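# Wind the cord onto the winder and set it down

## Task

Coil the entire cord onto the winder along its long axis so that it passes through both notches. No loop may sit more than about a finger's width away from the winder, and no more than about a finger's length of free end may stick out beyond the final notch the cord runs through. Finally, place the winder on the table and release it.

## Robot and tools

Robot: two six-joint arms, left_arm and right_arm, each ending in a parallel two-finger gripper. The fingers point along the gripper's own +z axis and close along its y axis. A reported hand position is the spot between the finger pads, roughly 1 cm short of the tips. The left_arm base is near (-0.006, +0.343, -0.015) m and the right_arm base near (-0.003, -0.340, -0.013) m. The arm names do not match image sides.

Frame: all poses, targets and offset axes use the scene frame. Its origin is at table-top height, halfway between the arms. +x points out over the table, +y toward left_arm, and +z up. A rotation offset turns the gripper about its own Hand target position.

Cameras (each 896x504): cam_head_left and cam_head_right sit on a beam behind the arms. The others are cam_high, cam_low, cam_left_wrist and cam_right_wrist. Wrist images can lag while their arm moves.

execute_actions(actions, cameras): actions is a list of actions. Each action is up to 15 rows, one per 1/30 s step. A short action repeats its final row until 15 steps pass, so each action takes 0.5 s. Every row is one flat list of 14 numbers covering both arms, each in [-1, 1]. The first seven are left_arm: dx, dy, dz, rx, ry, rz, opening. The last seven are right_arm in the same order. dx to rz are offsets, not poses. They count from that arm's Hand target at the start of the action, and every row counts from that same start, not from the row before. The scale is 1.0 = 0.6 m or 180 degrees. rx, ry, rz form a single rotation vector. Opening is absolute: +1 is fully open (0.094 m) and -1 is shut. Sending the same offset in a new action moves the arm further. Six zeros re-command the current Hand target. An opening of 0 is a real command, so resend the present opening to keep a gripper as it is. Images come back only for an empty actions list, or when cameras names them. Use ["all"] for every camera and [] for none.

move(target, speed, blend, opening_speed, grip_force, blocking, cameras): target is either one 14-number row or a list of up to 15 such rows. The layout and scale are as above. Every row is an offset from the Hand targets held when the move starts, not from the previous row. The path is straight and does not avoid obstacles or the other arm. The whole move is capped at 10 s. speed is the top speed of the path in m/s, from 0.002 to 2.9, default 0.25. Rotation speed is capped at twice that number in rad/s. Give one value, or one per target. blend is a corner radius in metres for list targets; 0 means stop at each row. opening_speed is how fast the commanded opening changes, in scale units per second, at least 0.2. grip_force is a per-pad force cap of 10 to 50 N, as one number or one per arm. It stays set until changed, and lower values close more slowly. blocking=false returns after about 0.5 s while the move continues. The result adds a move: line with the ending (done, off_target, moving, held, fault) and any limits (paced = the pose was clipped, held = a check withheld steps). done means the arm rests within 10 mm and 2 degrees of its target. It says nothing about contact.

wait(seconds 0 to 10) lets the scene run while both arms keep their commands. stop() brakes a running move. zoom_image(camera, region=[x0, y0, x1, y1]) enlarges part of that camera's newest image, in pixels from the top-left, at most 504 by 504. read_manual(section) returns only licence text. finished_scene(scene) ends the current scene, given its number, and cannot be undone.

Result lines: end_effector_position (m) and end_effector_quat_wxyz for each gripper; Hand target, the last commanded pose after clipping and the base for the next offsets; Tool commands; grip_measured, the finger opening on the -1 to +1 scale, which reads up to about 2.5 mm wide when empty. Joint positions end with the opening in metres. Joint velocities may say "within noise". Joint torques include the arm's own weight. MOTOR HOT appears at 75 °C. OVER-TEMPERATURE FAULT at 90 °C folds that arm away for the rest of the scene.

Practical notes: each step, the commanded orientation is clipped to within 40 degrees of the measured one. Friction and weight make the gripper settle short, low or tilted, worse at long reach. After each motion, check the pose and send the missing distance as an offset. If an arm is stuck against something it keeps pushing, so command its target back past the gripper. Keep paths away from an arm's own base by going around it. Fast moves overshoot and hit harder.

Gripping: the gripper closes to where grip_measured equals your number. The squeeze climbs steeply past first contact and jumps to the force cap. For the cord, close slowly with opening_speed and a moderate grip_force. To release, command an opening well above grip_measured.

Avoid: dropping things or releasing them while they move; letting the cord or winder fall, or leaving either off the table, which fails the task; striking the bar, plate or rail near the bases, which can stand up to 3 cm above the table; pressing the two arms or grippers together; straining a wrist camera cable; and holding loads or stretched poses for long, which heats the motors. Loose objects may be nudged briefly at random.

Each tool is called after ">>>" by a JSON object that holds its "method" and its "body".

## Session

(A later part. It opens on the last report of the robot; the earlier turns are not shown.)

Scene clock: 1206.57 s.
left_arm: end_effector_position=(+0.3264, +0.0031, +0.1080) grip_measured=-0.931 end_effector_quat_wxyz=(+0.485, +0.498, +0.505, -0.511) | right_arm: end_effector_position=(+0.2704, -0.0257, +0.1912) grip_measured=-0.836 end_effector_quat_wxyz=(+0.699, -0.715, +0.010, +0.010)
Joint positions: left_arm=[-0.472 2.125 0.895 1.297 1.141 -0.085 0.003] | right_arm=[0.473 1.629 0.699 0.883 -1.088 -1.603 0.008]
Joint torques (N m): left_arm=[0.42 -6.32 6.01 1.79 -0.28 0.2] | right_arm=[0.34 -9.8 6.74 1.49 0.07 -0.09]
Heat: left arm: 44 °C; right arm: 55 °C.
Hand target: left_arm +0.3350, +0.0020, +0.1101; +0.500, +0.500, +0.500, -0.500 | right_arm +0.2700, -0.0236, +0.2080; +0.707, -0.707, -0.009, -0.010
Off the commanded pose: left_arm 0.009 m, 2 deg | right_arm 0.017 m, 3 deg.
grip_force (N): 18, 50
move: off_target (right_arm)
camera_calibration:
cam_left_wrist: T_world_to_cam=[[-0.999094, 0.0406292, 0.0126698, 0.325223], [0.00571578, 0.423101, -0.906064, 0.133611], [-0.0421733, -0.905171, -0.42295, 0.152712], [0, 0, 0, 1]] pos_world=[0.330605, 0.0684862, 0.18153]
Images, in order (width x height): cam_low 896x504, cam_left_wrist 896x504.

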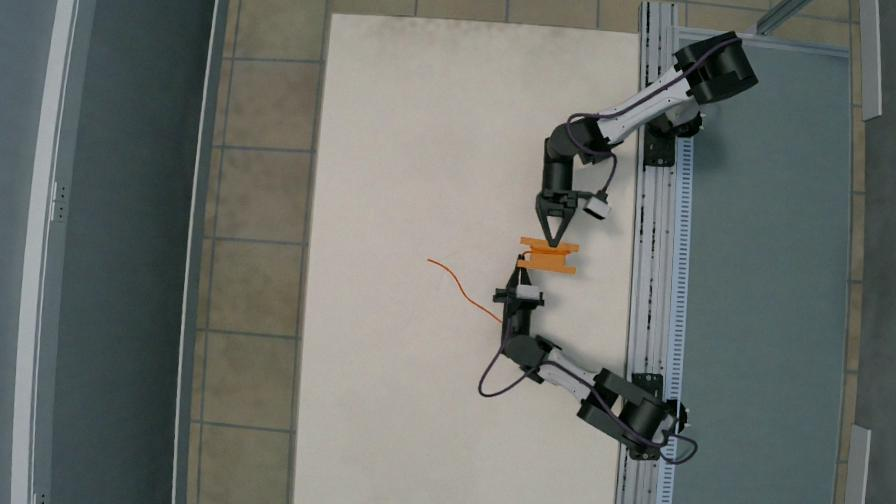

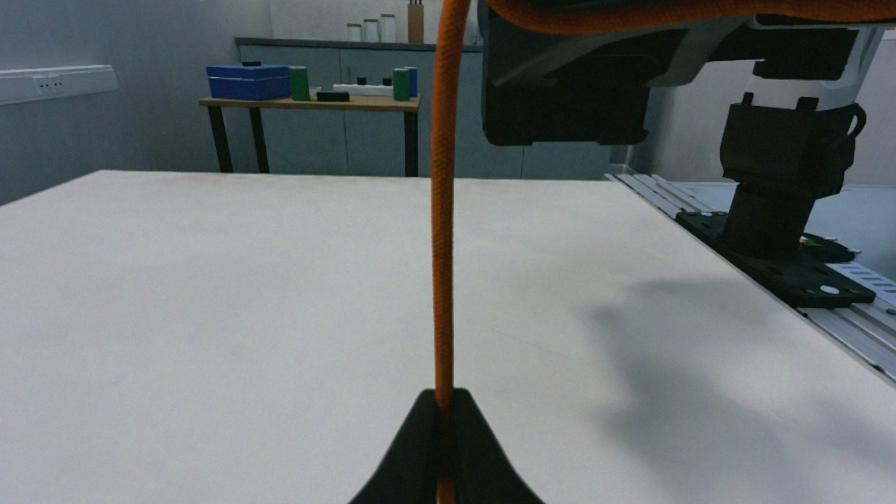

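>>> {"method": "move", "body": {"target": [[0.09, 0, 0.0417, 0, 0, 0, -1.0, 0, 0, 0, 0, 0, 0, -0.95], [0.09, -0.0183, 0.033, 0, 0, 0, -1.0, 0, 0, 0, 0, 0, 0, -0.95], [0.09, -0.0183, -0.0167, 0, 0, 0, -1.0, 0, 0, 0, 0, 0, 0, -0.95]], "speed": 0.12, "blend": [0.005, 0.005, 0], "grip_force": [12, 50], "cameras": ["cam_left_wrist", "cam_low", "cam_right_wrist"]}}

>>> {"method": "zoom_image", "body": {"camera": "cam_low", "region": [480, 190, 620, 320]}}

Scene clock: 1234.53 s.
left_arm: end_effector_position=(+0.3788, -0.0106, +0.1028) grip_measured=-0.932 end_effector_quat_wxyz=(+0.486, +0.503, +0.499, -0.511) | right_arm: end_effector_position=(+0.2765, -0.0261, +0.1833) grip_measured=-0.836 end_effector_quat_wxyz=(+0.690, -0.723, +0.038, +0.010)
Joint positions: left_arm=[-0.447 2.273 1.159 1.191 1.176 -0.084 0.003] | right_arm=[0.473 1.629 0.699 0.836 -1.049 -1.604 0.008]
Joint torques (N m): left_arm=[0.95 -6.8 6.08 1.84 -0.33 0.13] | right_arm=[0.23 -9.87 6.5 1.84 -0.46 -0.22]
Heat: left arm: 45 °C; right arm: 56 °C.
Hand target: left_arm +0.3890, -0.0089, +0.1001; +0.500, +0.500, +0.500, -0.500 | right_arm +0.2700, -0.0236, +0.2080; +0.707, -0.707, -0.010, -0.010
Off the commanded pose: left_arm 0.011 m, 2 deg | right_arm 0.026 m, 6 deg.
grip_force (N): 12, 50
move: off_target (left_arm, right_arm)
camera_calibration:
cam_left_wrist: T_world_to_cam=[[-0.998746, 0.0500492, 0.000969447, 0.379406], [0.0202094, 0.420852, -0.906904, 0.129007], [-0.0457978, -0.905748, -0.421335, 0.141492], [0, 0, 0, 1]] pos_world=[0.382803, 0.0548745, 0.176245]
cam_right_wrist: T_world_to_cam=[[0.051628, 0.040977, 0.997825, -0.196875], [0.879934, -0.474381, -0.0260472, -0.213363], [0.472282, 0.879366, -0.0605484, -0.00730344], [0, 0, 0, 1]] pos_world=[0.201359, -0.0867254, 0.190447]
Images, in order (width x height): cam_low 896x504, cam_left_wrist 896x504, cam_right_wrist 896x504.

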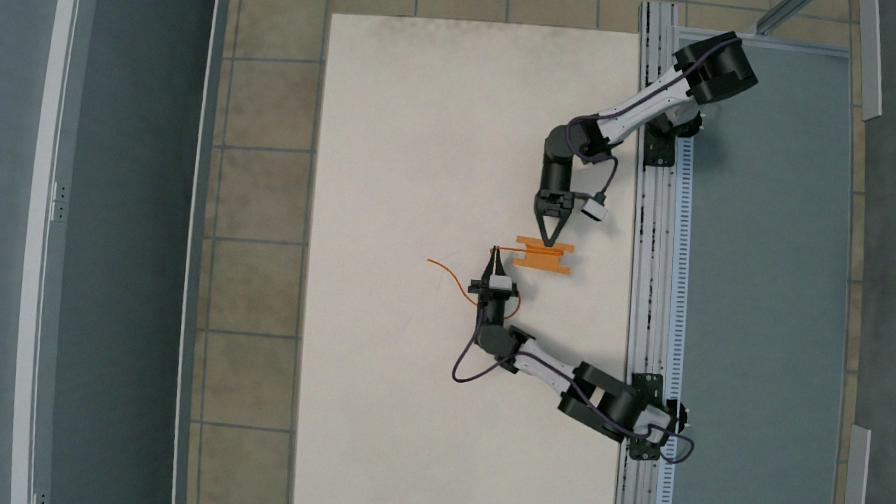

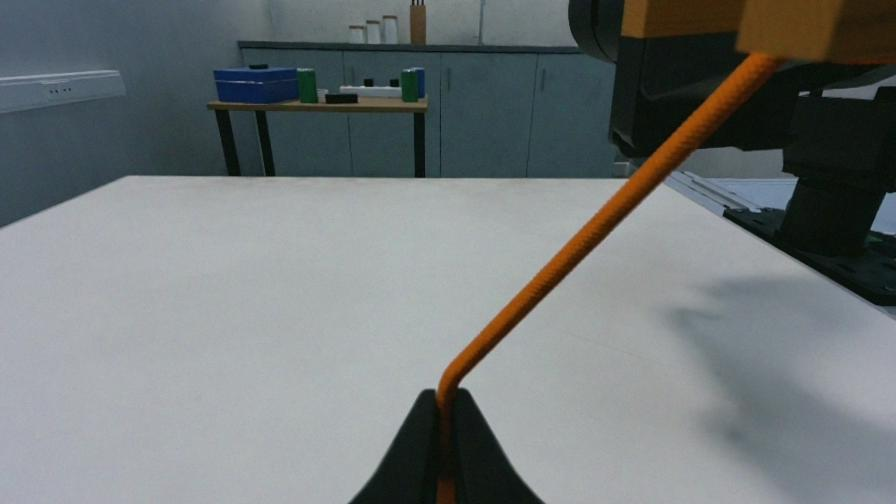

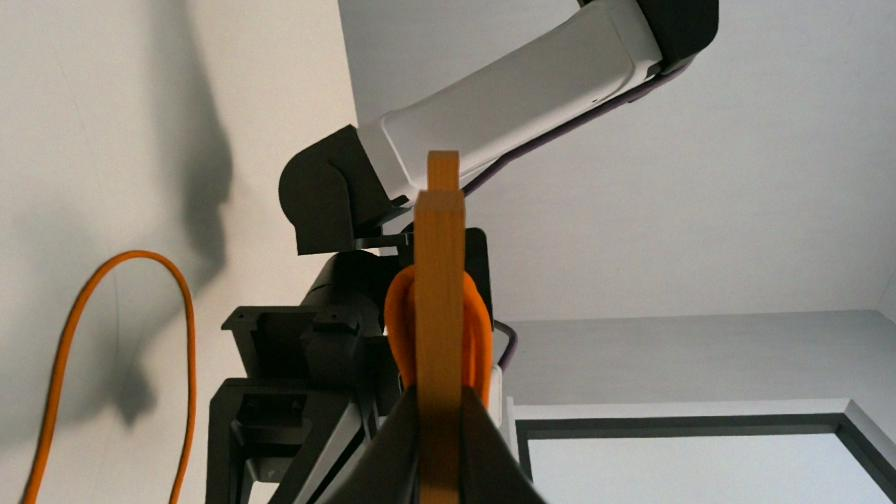

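Scaled by 3.600 from the camera's 896x504 image, which has a finer 1280x720 frame.

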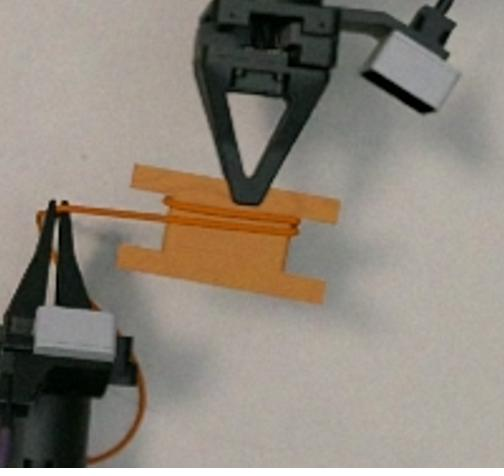

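>>> {"method": "move", "body": {"target": [[0, 0, 0, 0, 0, 0, -0.4, 0, 0, 0, 0, 0, 0, -0.95], [0, 0.142, 0.033, 0, 0, 0, -0.4, 0, 0, 0, 0, 0, 0, -0.95], [-0.163, 0.115, 0.208, 0, -0.49, 0, 0.0, 0, 0, 0, 0.015, -0.02, 0.03, -0.95]], "speed": [0.2, 0.25, 0.4], "blend": [0, 0.01, 0], "grip_force": [50, 50], "cameras": ["cam_left_wrist", "cam_low", "cam_right_wrist"]}}

>>> {"method": "zoom_image", "body": {"camera": "cam_low", "region": [490, 200, 610, 310]}}

Scene clock: 1271.90 s.
left_arm: end_effector_position=(+0.2935, +0.0608, +0.2083) grip_measured=-0.002 end_effector_quat_wxyz=(+0.701, +0.711, +0.032, -0.035) | right_arm: end_effector_position=(+0.2658, -0.0242, +0.1993) grip_measured=-0.836 end_effector_quat_wxyz=(+0.716, -0.696, -0.049, +0.010)
Joint positions: left_arm=[-0.347 1.641 0.762 0.947 1.253 1.421 0.047] | right_arm=[0.464 1.688 0.724 1.029 -1.181 -1.587 0.008]
Joint torques (N m): left_arm=[-0.32 -7.88 6 1.57 -0.22 0.15] | right_arm=[-1.16 -6.35 7.1 1.76 -0.16 0.1]
Heat: left arm: 47 °C; right arm: 56 °C.
Hand target: left_arm +0.2912, +0.0602, +0.2248; +0.707, +0.707, +0.011, -0.012 | right_arm +0.2700, -0.0236, +0.2082; +0.723, -0.688, -0.065, +0.000
Off the commanded pose: left_arm 0.017 m, 4 deg | right_arm 0.010 m, 2 deg.
move: off_target (left_arm); target 3's new opening was sent with left_arm's hand 0.016 m and 4 deg from that target
camera_calibration:
cam_left_wrist: T_world_to_cam=[[-0.0741212, 0.0357144, -0.99661, 0.227739], [0.909386, 0.412581, -0.0528489, -0.242061], [0.409295, -0.91022, -0.0630592, 0.0387369], [0, 0, 0, 1]] pos_world=[0.221153, 0.126995, 0.216617]
cam_right_wrist: T_world_to_cam=[[-0.0703384, -0.0361096, 0.996869, -0.181635], [0.929594, -0.364846, 0.0523757, -0.228804], [0.361812, 0.930368, 0.0592299, 0.00385506], [0, 0, 0, 1]] pos_world=[0.198524, -0.0936234, 0.192821]
Images, in order (width x height): cam_low 896x504, cam_left_wrist 896x504, cam_right_wrist 896x504.

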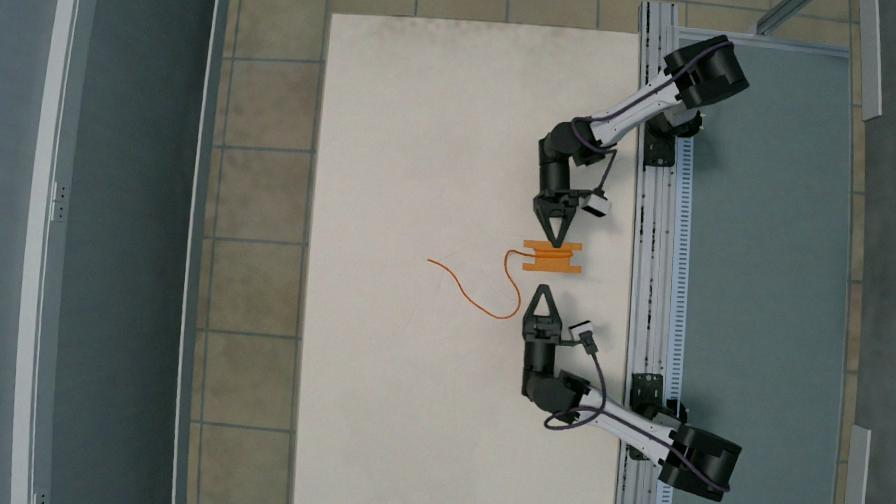

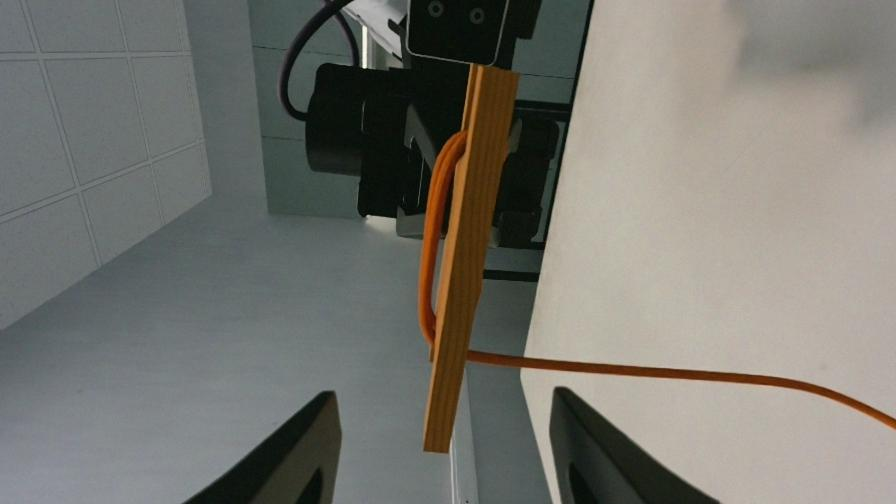

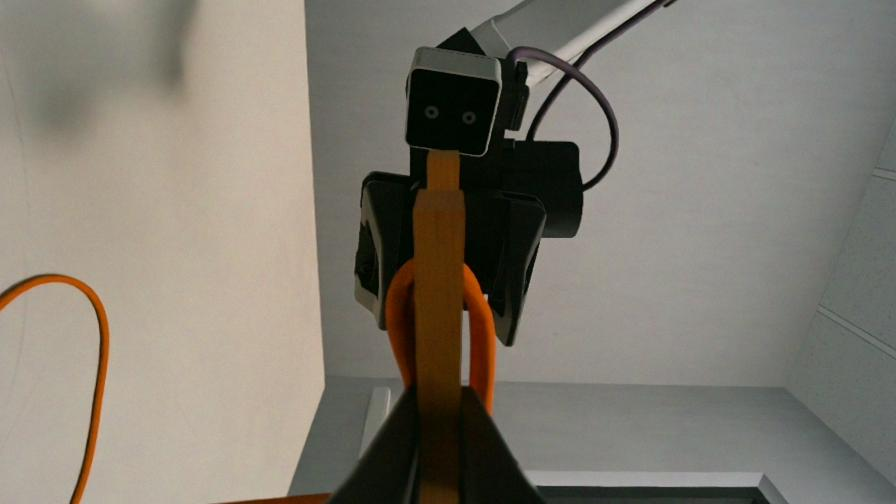

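Scaled by 4.200 from the camera's 896x504 image, which has a finer 1280x720 frame.

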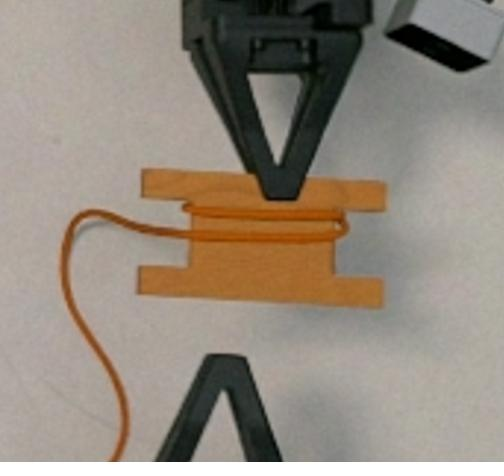

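>>> {"method": "move", "body": {"target": [[-0.0187, 0.0247, 0.0083, 0, 0.5, 0, 0.0, 0, 0, 0, 0, 0, 0, -0.95], [-0.0187, 0.008, 0.02, 0, 0.959, 0, 0.0, 0, 0, 0, 0, 0, 0, -0.95], [-0.0187, -0.0667, -0.0255, 0, 0.959, 0, 0.0, 0, 0, 0, 0, 0, 0, -0.95]], "speed": [0.45, 0.45, 0.2], "blend": [0.02, 0.005, 0], "cameras": ["cam_left_wrist", "cam_low"]}}

>>> {"method": "zoom_image", "body": {"camera": "cam_low", "region": [490, 200, 610, 310]}}

Scene clock: 1308.17 s.
left_arm: end_effector_position=(+0.2747, +0.0213, +0.2041) grip_measured=-0.002 end_effector_quat_wxyz=(+0.019, +0.031, +0.713, -0.700) | right_arm: end_effector_position=(+0.2658, -0.0242, +0.1993) grip_measured=-0.836 end_effector_quat_wxyz=(+0.716, -0.696, -0.049, +0.010)
Joint positions: left_arm=[-0.484 1.638 0.758 0.918 1.126 -1.526 0.047] | right_arm=[0.464 1.688 0.724 1.029 -1.181 -1.587 0.008]
Joint torques (N m): left_arm=[0.1 -4.34 6.27 2.28 -0.27 -0.03] | right_arm=[-1.03 -6.17 6.89 1.66 -0.12 0.12]
Heat: left arm: 46 °C; right arm: 49 °C.
Hand target: left_arm +0.2799, +0.0201, +0.2096; +0.034, +0.034, +0.706, -0.706 | right_arm +0.2700, -0.0236, +0.2082; +0.723, -0.688, -0.065, +0.000
Off the commanded pose: left_arm 0.008 m, 2 deg | right_arm 0.010 m, 2 deg.
move: done
camera_calibration:
cam_left_wrist: T_world_to_cam=[[-0.0907545, 0.00461203, 0.995863, -0.177815], [-0.897732, 0.432495, -0.0838147, 0.293395], [-0.431092, -0.901625, -0.0351105, 0.235245], [0, 0, 0, 1]] pos_world=[0.348664, 0.0860306, 0.209929]
Images, in order (width x height): cam_low 896x504, cam_left_wrist 896x504.

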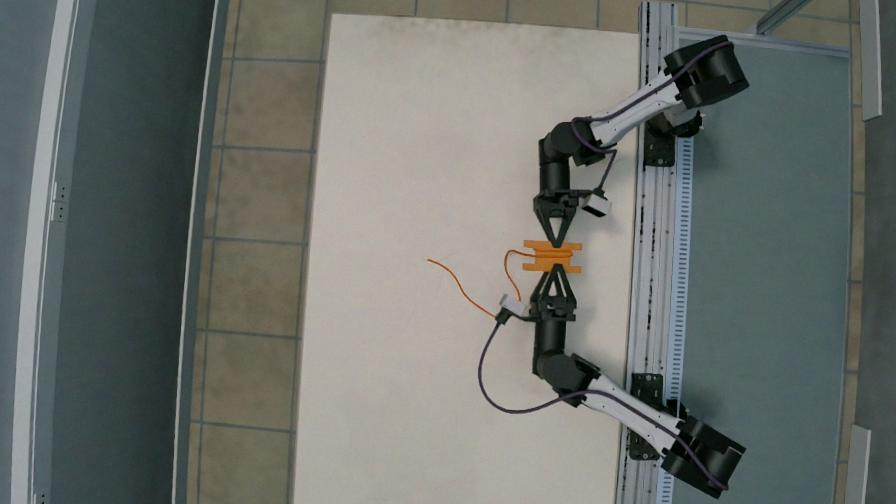

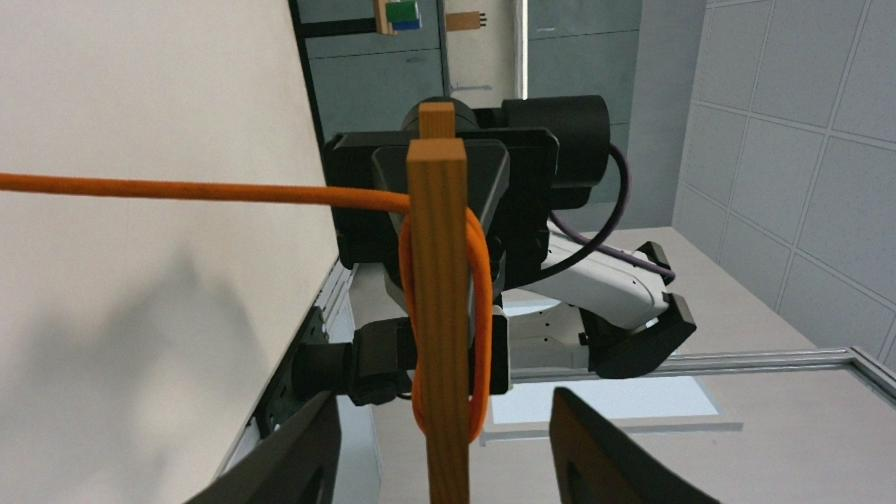

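Scaled by 4.200 from the camera's 896x504 image, which has a finer 1280x720 frame.

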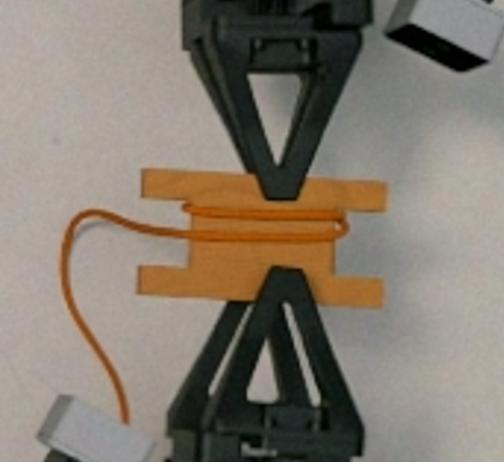

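>>> {"method": "move", "body": {"target": [[0, 0, 0, 0, 0, 0, -0.95, 0, 0, 0, 0, 0, 0, -0.95], [0, 0, 0, 0, 0, 0, -0.95, 0, 0, 0, 0, 0, 0, -0.45], [0, 0, 0, 0, 0, 0, -0.95, 0, -0.0667, 0, 0, 0, 0, -0.45], [0, 0, 0.01, 0, -0.5, 0, -0.95, 0, -0.0667, 0.02, 0, 0.5, 0, -0.45], [0, 0, 0.0167, 0, -0.989, 0, -0.95, -0.004, -0.0667, 0.0447, 0.045, -0.983, -0.0243, 0.0]], "speed": [0.2, 0.2, 0.2, 0.5, 0.5], "blend": [0, 0, 0.01, 0.02, 0], "opening_speed": 1.5, "cameras": ["cam_left_wrist", "cam_right_wrist", "cam_low"]}}

>>> {"method": "zoom_image", "body": {"camera": "cam_low", "region": [480, 190, 620, 320]}}

Scene clock: 1355.37 s.
left_arm: end_effector_position=(+0.2768, +0.0210, +0.2000) grip_measured=-0.858 end_effector_quat_wxyz=(+0.698, +0.716, -0.002, -0.004) | right_arm: end_effector_position=(+0.2698, -0.0631, +0.2138) grip_measured=-0.003 end_effector_quat_wxyz=(-0.004, +0.012, +0.717, +0.697)
Joint positions: left_arm=[-0.484 1.647 0.758 0.913 1.119 1.554 0.007] | right_arm=[0.362 1.489 0.687 0.728 -1.188 1.505 0.047]
Joint torques (N m): left_arm=[0.18 -6.97 7.5 1.77 -0.18 0.11] | right_arm=[-0.4 -9.09 7.1 1.72 -0.15 -0.1]
Heat: left arm: 45 °C; right arm: 48 °C.
Hand target: left_arm +0.2799, +0.0201, +0.2197; +0.707, +0.707, -0.022, +0.022 | right_arm +0.2677, -0.0636, +0.2349; +0.015, -0.014, +0.707, +0.707
Off the commanded pose: left_arm 0.020 m, 4 deg | right_arm 0.021 m, 4 deg.
move: off_target (left_arm, right_arm); target 5's new opening was sent with right_arm's hand 0.021 m and 4 deg from that target
camera_calibration:
cam_left_wrist: T_world_to_cam=[[0.0172745, 0.0455941, -0.998811, 0.194741], [0.912004, 0.408734, 0.0344312, -0.228992], [0.409818, -0.911514, -0.0345213, 0.00303457], [0, 0, 0, 1]] pos_world=[0.204234, 0.0874836, 0.202499]
cam_right_wrist: T_world_to_cam=[[-0.00504925, -0.0318359, -0.99948, 0.212307], [-0.903026, -0.429198, 0.018233, 0.250242], [-0.429556, 0.902649, -0.0265816, 0.267844], [0, 0, 0, 1]] pos_world=[0.342101, -0.127607, 0.214754]
Images, in order (width x height): cam_low 896x504, cam_left_wrist 896x504, cam_right_wrist 896x504.

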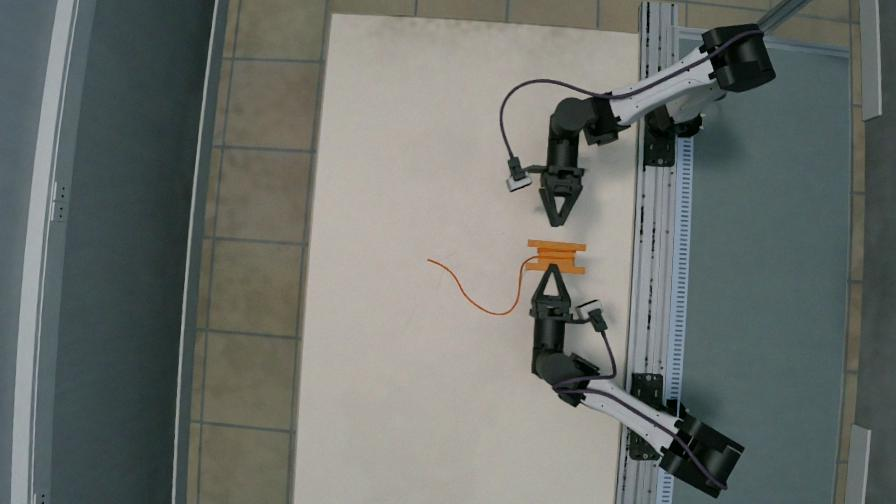

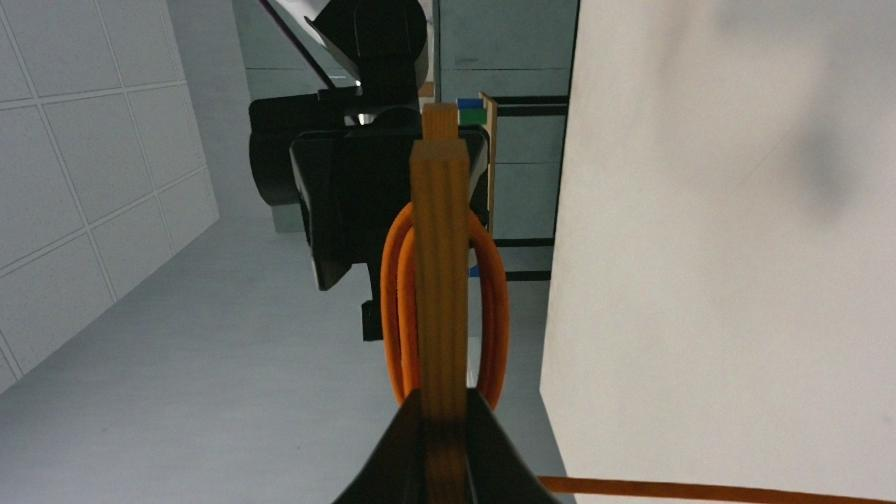

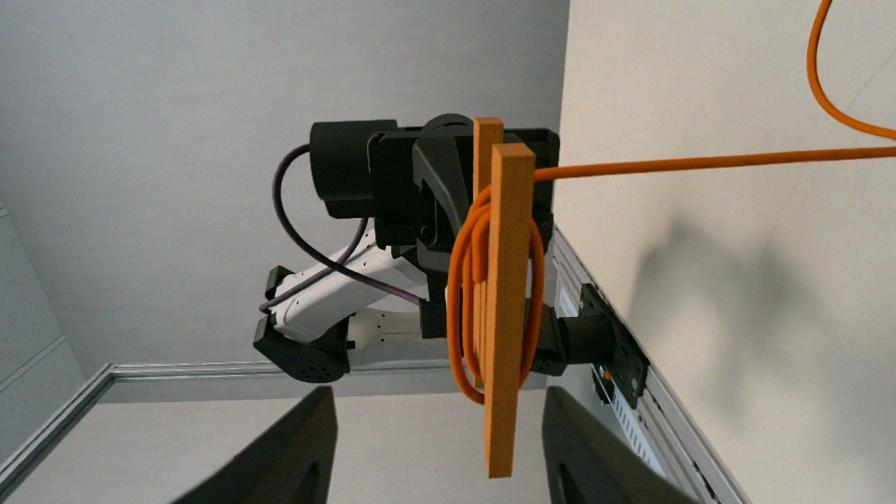

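Scaled by 3.600 from the camera's 896x504 image, which has a finer 1280x720 frame.

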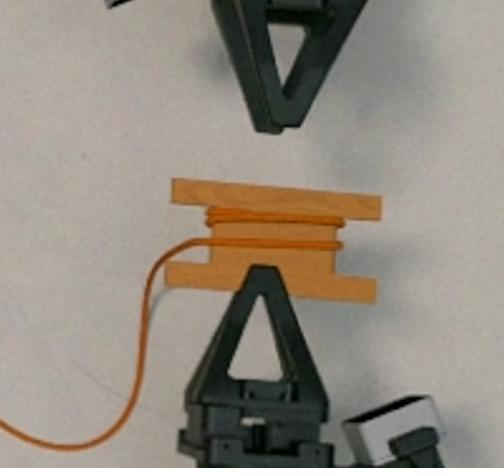

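>>> {"method": "move", "body": {"target": [[0, 0, 0, 0, 0, 0, -0.95, 0, 0.0227, 0.0333, 0.012, -0.006, 0, 0.0], [0, 0, 0, 0, 0, 0, -0.95, 0.003, 0.076, -0.0473, 0.012, -0.006, 0, 0.0]], "speed": 0.2, "blend": [0.005, 0], "cameras": ["cam_right_wrist", "cam_low"]}}

>>> {"method": "zoom_image", "body": {"camera": "cam_low", "region": [490, 200, 610, 310]}}

Scene clock: 1378.30 s.
left_arm: end_effector_position=(+0.2784, +0.0219, +0.1977) grip_measured=-0.858 end_effector_quat_wxyz=(+0.696, +0.718, +0.005, -0.006) | right_arm: end_effector_position=(+0.2680, -0.0201, +0.2077) grip_measured=-0.003 end_effector_quat_wxyz=(+0.019, -0.021, +0.695, +0.718)
Joint positions: left_arm=[-0.481 1.647 0.758 0.897 1.115 1.556 0.007] | right_arm=[0.492 1.637 0.702 1.001 -1.075 1.553 0.047]
Joint torques (N m): left_arm=[-0.1 -7.02 7.46 1.94 -0.13 0.11] | right_arm=[0.27 -5.76 5.05 1.77 0.15 -0.02]
Heat: left arm: 47 °C; right arm: 51 °C.
Hand target: left_arm +0.2799, +0.0201, +0.2197; +0.707, +0.707, -0.022, +0.022 | right_arm +0.2694, -0.0180, +0.2065; +0.022, -0.020, +0.693, +0.720
Off the commanded pose: left_arm 0.022 m, 5 deg | right_arm 0.003 m, 1 deg.
move: off_target (left_arm)
camera_calibration:
cam_right_wrist: T_world_to_cam=[[0.0732937, 0.0277312, -0.996925, 0.187181], [-0.893777, -0.441677, -0.0779963, 0.284459], [-0.442482, 0.896745, -0.00758671, 0.22745], [0, 0, 0, 1]] pos_world=[0.341166, -0.0835162, 0.210518]
Images, in order (width x height): cam_low 896x504, cam_right_wrist 896x504.

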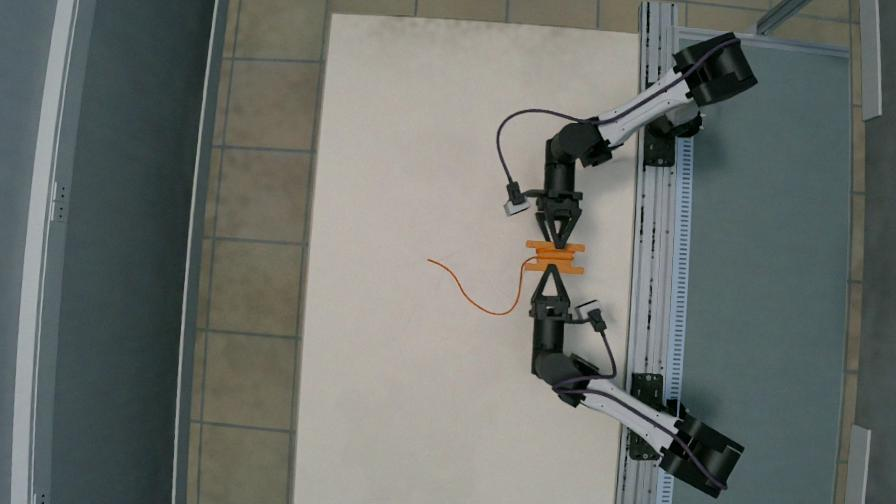

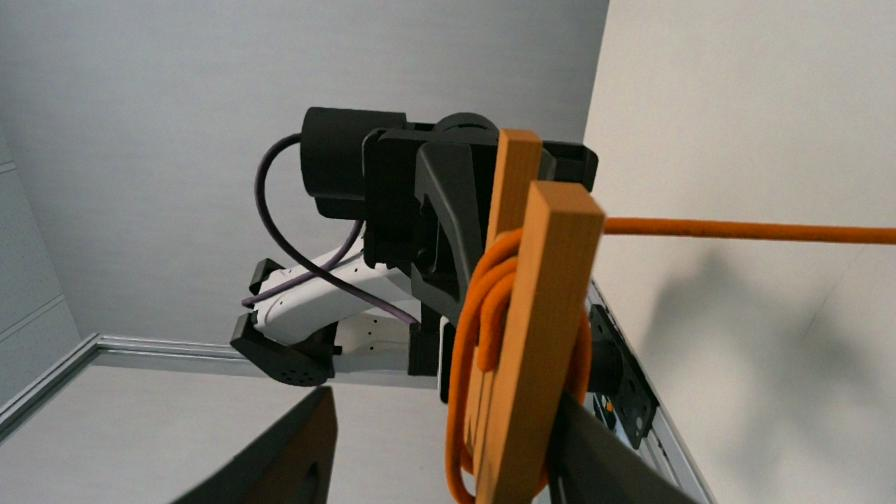

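Scaled by 4.200 from the camera's 896x504 image, which has a finer 1280x720 frame.

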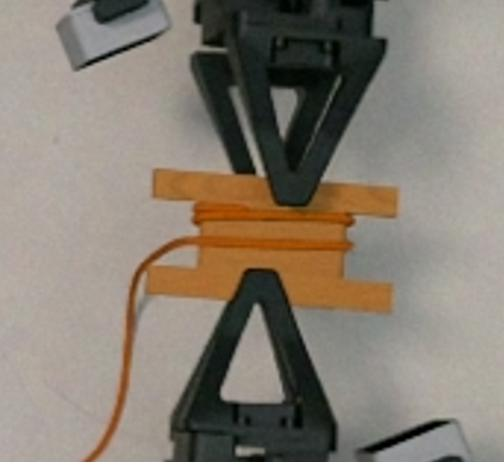

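>>> {"method": "move", "body": {"target": [[0, 0, 0, 0, 0, 0, -0.95, 0, 0, -0.0172, 0, 0.018, 0, 0.0], [0, 0, 0, 0, 0, 0, -0.95, 0, 0, -0.0172, 0, 0.018, 0, -0.95]], "speed": 0.1, "opening_speed": 0.8, "cameras": ["cam_right_wrist"]}}

Scene clock: 1415.73 s.
left_arm: end_effector_position=(+0.2789, +0.0216, +0.1995) grip_measured=-0.858 end_effector_quat_wxyz=(+0.697, +0.717, +0.003, -0.004) | right_arm: end_effector_position=(+0.2693, -0.0197, +0.1954) grip_measured=-0.834 end_effector_quat_wxyz=(-0.001, +0.002, +0.697, +0.717)
Joint positions: left_arm=[-0.481 1.647 0.762 0.9 1.115 1.556 0.007] | right_arm=[0.492 1.674 0.684 1.052 -1.069 1.61 0.008]
Joint torques (N m): left_arm=[-0.12 -6.95 7.27 1.9 -0.13 0.1] | right_arm=[0.05 -6.37 4.7 1.8 0.1 -0.07]
Heat: left arm: 47 °C; right arm: 47 °C.
Hand target: left_arm +0.2800, +0.0201, +0.2198; +0.707, +0.707, -0.022, +0.022 | right_arm +0.2695, -0.0180, +0.1963; +0.003, +0.000, +0.693, +0.721
Off the commanded pose: left_arm 0.020 m, 4 deg | right_arm 0.002 m, 1 deg.
move: off_target (left_arm)
camera_calibration:
cam_right_wrist: T_world_to_cam=[[0.0113852, 0.0251704, -0.999618, 0.192031], [-0.898595, -0.438264, -0.02127, 0.275095], [-0.438632, 0.898494, 0.0176283, 0.221753], [0, 0, 0, 1]] pos_world=[0.34228, -0.0835129, 0.1939]
Images, in order (width x height): cam_right_wrist 896x504.

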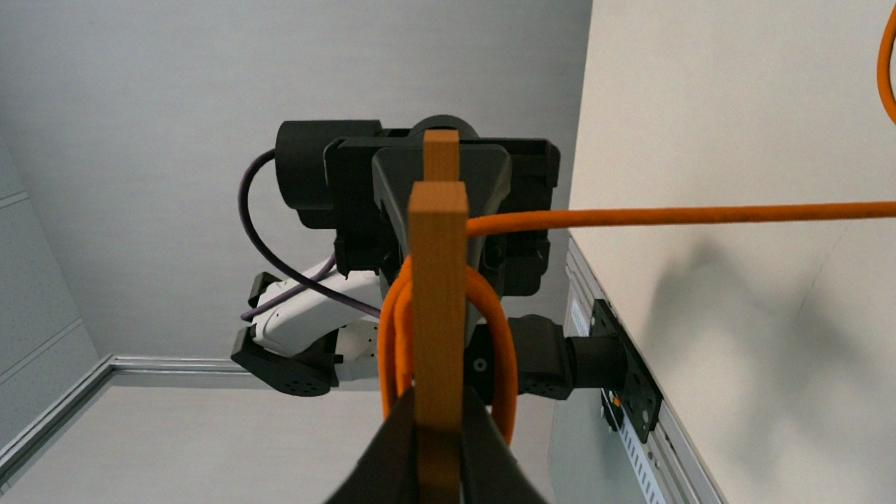

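>>> {"method": "move", "body": {"target": [[0, 0, 0, 0, 0, 0, -0.45, 0, 0, 0, 0, 0, 0, -0.95], [0, 0.075, 0, 0, 0, 0, -0.45, 0, 0, 0, 0, 0, 0, -0.95], [0.045, 0.083, -0.09, 0, 0.26, 0, -0.45, 0, 0, 0.012, 0, -0.5, 0, -0.95], [0.0917, 0.0832, -0.183, 0, 0.5196, 0, -0.1, 0, 0, 0.025, 0, 0.9906, 0, -0.95]], "speed": [0.2, 0.2, 0.5, 0.5], "blend": [0, 0.005, 0.03, 0], "cameras": ["cam_right_wrist", "cam_left_wrist", "cam_low"]}}

>>> {"method": "zoom_image", "body": {"camera": "cam_low", "region": [480, 190, 620, 320]}}

Scene clock: 1440.40 s.
left_arm: end_effector_position=(+0.3297, +0.0686, +0.1036) grip_measured=-0.102 end_effector_quat_wxyz=(+0.485, +0.493, +0.516, -0.505) | right_arm: end_effector_position=(+0.2687, -0.0198, +0.1838) grip_measured=-0.834 end_effector_quat_wxyz=(+0.680, -0.733, +0.013, +0.017)
Joint positions: left_arm=[-0.303 2.087 0.787 1.359 1.289 -0.092 0.042] | right_arm=[0.492 1.613 0.732 0.725 -1.071 -1.683 0.008]
Joint torques (N m): left_arm=[0.91 -5.74 5.56 2.14 0 -0.09] | right_arm=[-0.03 -11.52 7.65 1.53 -0.06 -0.12]
Heat: left arm: 45 °C; right arm: 48 °C.
Hand target: left_arm +0.3350, +0.0701, +0.1098; +0.500, +0.500, +0.500, -0.500 | right_arm +0.2695, -0.0180, +0.2112; +0.693, -0.721, -0.013, -0.011
Off the commanded pose: left_arm 0.008 m, 3 deg | right_arm 0.028 m, 5 deg.
move: off_target (left_arm, right_arm); target 4's new opening was sent with left_arm's hand 0.008 m and 3 deg from that target
camera_calibration:
cam_left_wrist: T_world_to_cam=[[-0.999553, 0.018312, 0.0236271, 0.326516], [-0.0133522, 0.433663, -0.900976, 0.10689], [-0.0267449, -0.900889, -0.433225, 0.205959], [0, 0, 0, 1]] pos_world=[0.333306, 0.133212, 0.177817]
cam_right_wrist: T_world_to_cam=[[0.0268104, 0.0703095, 0.997165, -0.189808], [0.900869, -0.434043, 0.00638277, -0.214213], [0.433262, 0.898144, -0.0749766, 0.00441642], [0, 0, 0, 1]] pos_world=[0.196153, -0.0835988, 0.190968]
Images, in order (width x height): cam_low 896x504, cam_left_wrist 896x504, cam_right_wrist 896x504.

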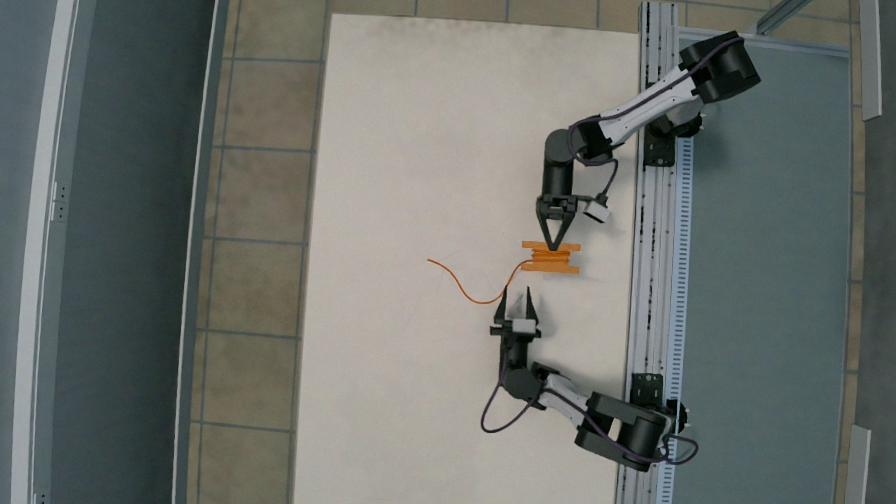

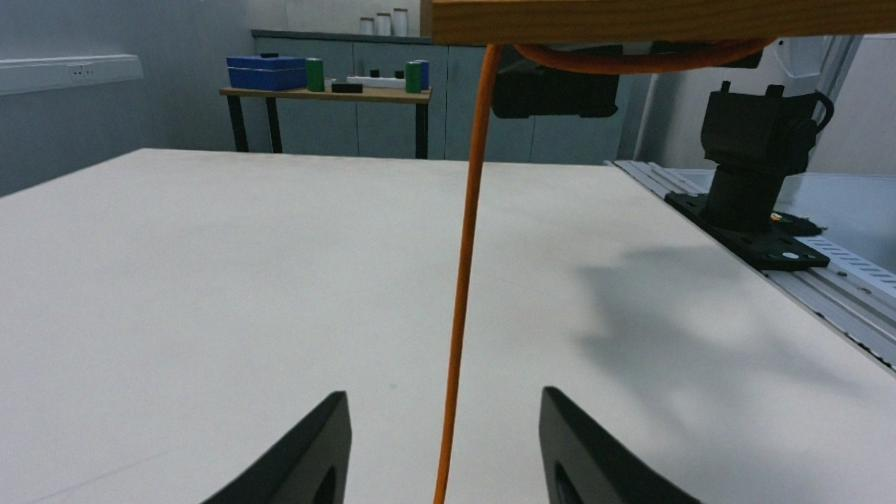

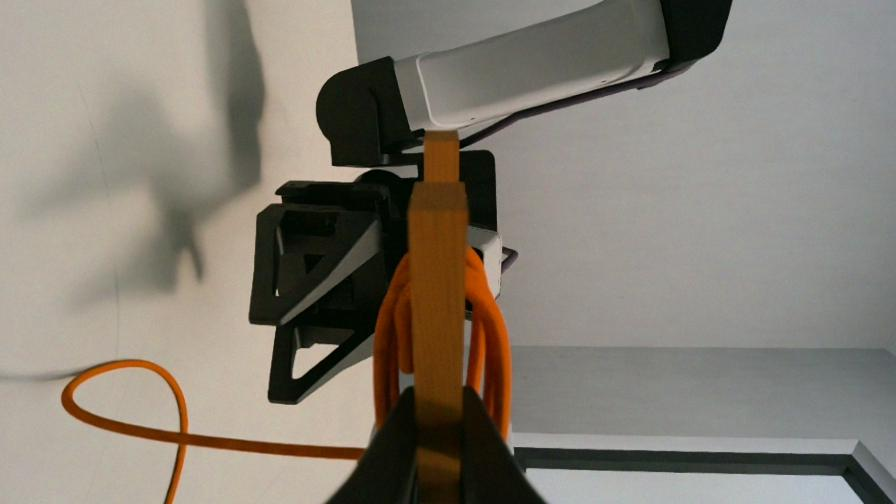

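Scaled by 3.600 from the camera's 896x504 image, which has a finer 1280x720 frame.

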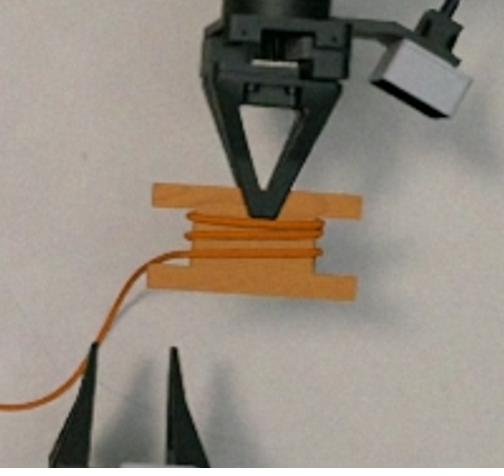

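>>> {"method": "move", "body": {"target": [[0, -0.1133, 0, 0, 0, 0, -0.4, 0, 0, 0, 0, 0, 0, -0.95], [0, -0.1133, 0, 0, 0, 0, -1.0, 0, 0, 0, 0, 0, 0, -0.95], [0.09, -0.1133, 0.0417, 0, 0, 0, -1.0, 0, 0, 0, 0, 0, 0, -0.95], [0.09, -0.1316, 0.033, 0, 0, 0, -1.0, 0, 0, 0, 0, 0, 0, -0.95], [0.09, -0.1316, -0.0167, 0, 0, 0, -1.0, 0, 0, 0, 0, 0, 0, -0.95]], "speed": [0.2, 0.2, 0.13, 0.13, 0.13], "blend": [0, 0, 0.005, 0.005, 0], "grip_force": [14, 50], "cameras": ["cam_left_wrist", "cam_low", "cam_right_wrist"]}}

>>> {"method": "zoom_image", "body": {"camera": "cam_low", "region": [480, 190, 620, 320]}}

Scene clock: 1473.47 s.
left_arm: end_effector_position=(+0.3776, -0.0109, +0.1015) grip_measured=-0.933 end_effector_quat_wxyz=(+0.484, +0.505, +0.499, -0.512) | right_arm: end_effector_position=(+0.2761, -0.0205, +0.1763) grip_measured=-0.834 end_effector_quat_wxyz=(-0.670, +0.741, -0.041, -0.011)
Joint positions: left_arm=[-0.448 2.274 1.158 1.188 1.179 -0.079 0.003] | right_arm=[0.492 1.613 0.732 0.687 -1.021 -1.684 0.008]
Joint torques (N m): left_arm=[1.02 -6.93 6.06 1.85 -0.37 0.12] | right_arm=[-0.02 -11.7 7.61 1.85 -0.66 -0.16]
Heat: left arm: 44 °C; right arm: 54 °C.
Hand target: left_arm +0.3889, -0.0089, +0.0997; +0.500, +0.500, +0.500, -0.500 | right_arm +0.2695, -0.0180, +0.2112; -0.693, +0.721, +0.013, +0.011
Off the commanded pose: left_arm 0.012 m, 2 deg | right_arm 0.036 m, 8 deg.
grip_force (N): 14, 50
move: off_target (left_arm, right_arm)
camera_calibration:
cam_left_wrist: T_world_to_cam=[[-0.99849, 0.0548957, 0.00182613, 0.378123], [0.0215995, 0.423004, -0.90587, 0.127318], [-0.0505008, -0.904463, -0.423551, 0.142605], [0, 0, 0, 1]] pos_world=[0.382004, 0.0543676, 0.175044]
cam_right_wrist: T_world_to_cam=[[0.058846, 0.0949718, 0.993739, -0.190204], [0.878901, -0.47696, -0.00646255, -0.213766], [0.47336, 0.873779, -0.111538, -0.00374294], [0, 0, 0, 1]] pos_world=[0.200844, -0.0806232, 0.187215]
Images, in order (width x height): cam_low 896x504, cam_left_wrist 896x504, cam_right_wrist 896x504.

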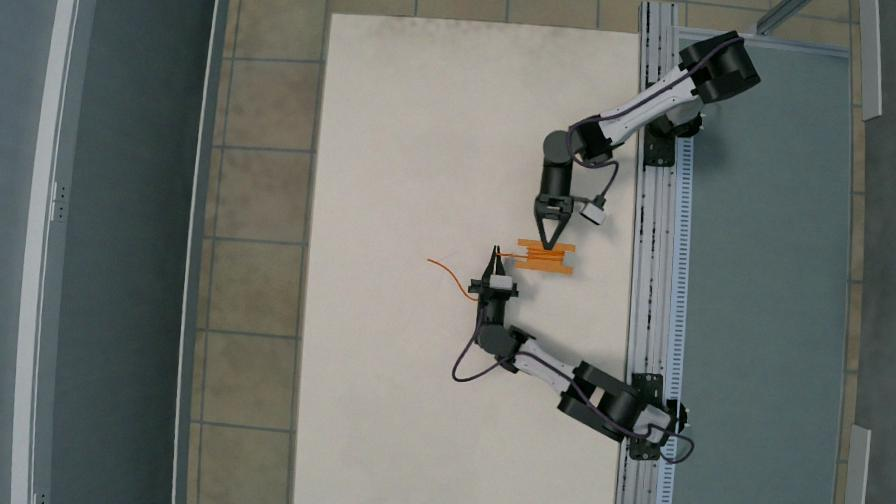

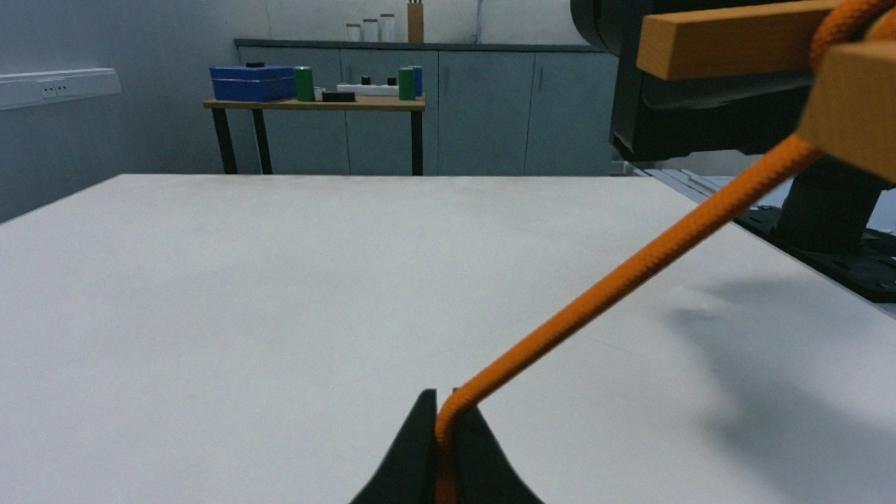

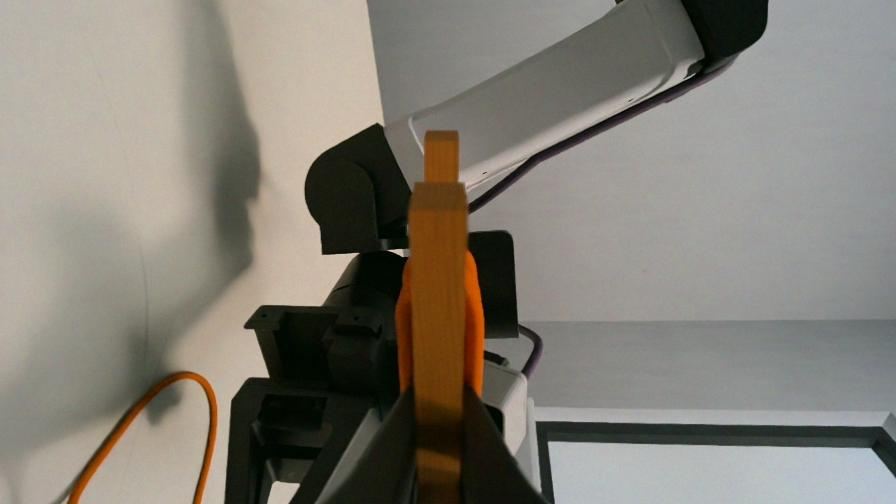

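Scaled by 3.600 from the camera's 896x504 image, which has a finer 1280x720 frame.

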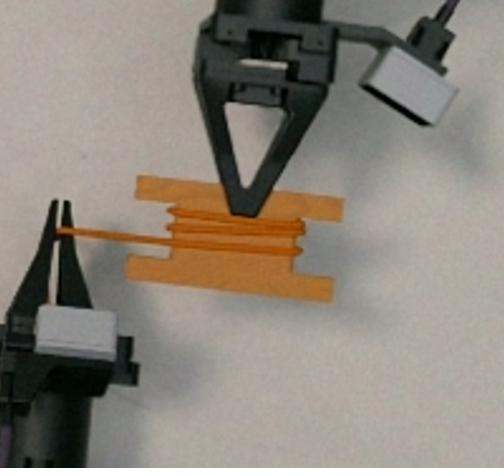

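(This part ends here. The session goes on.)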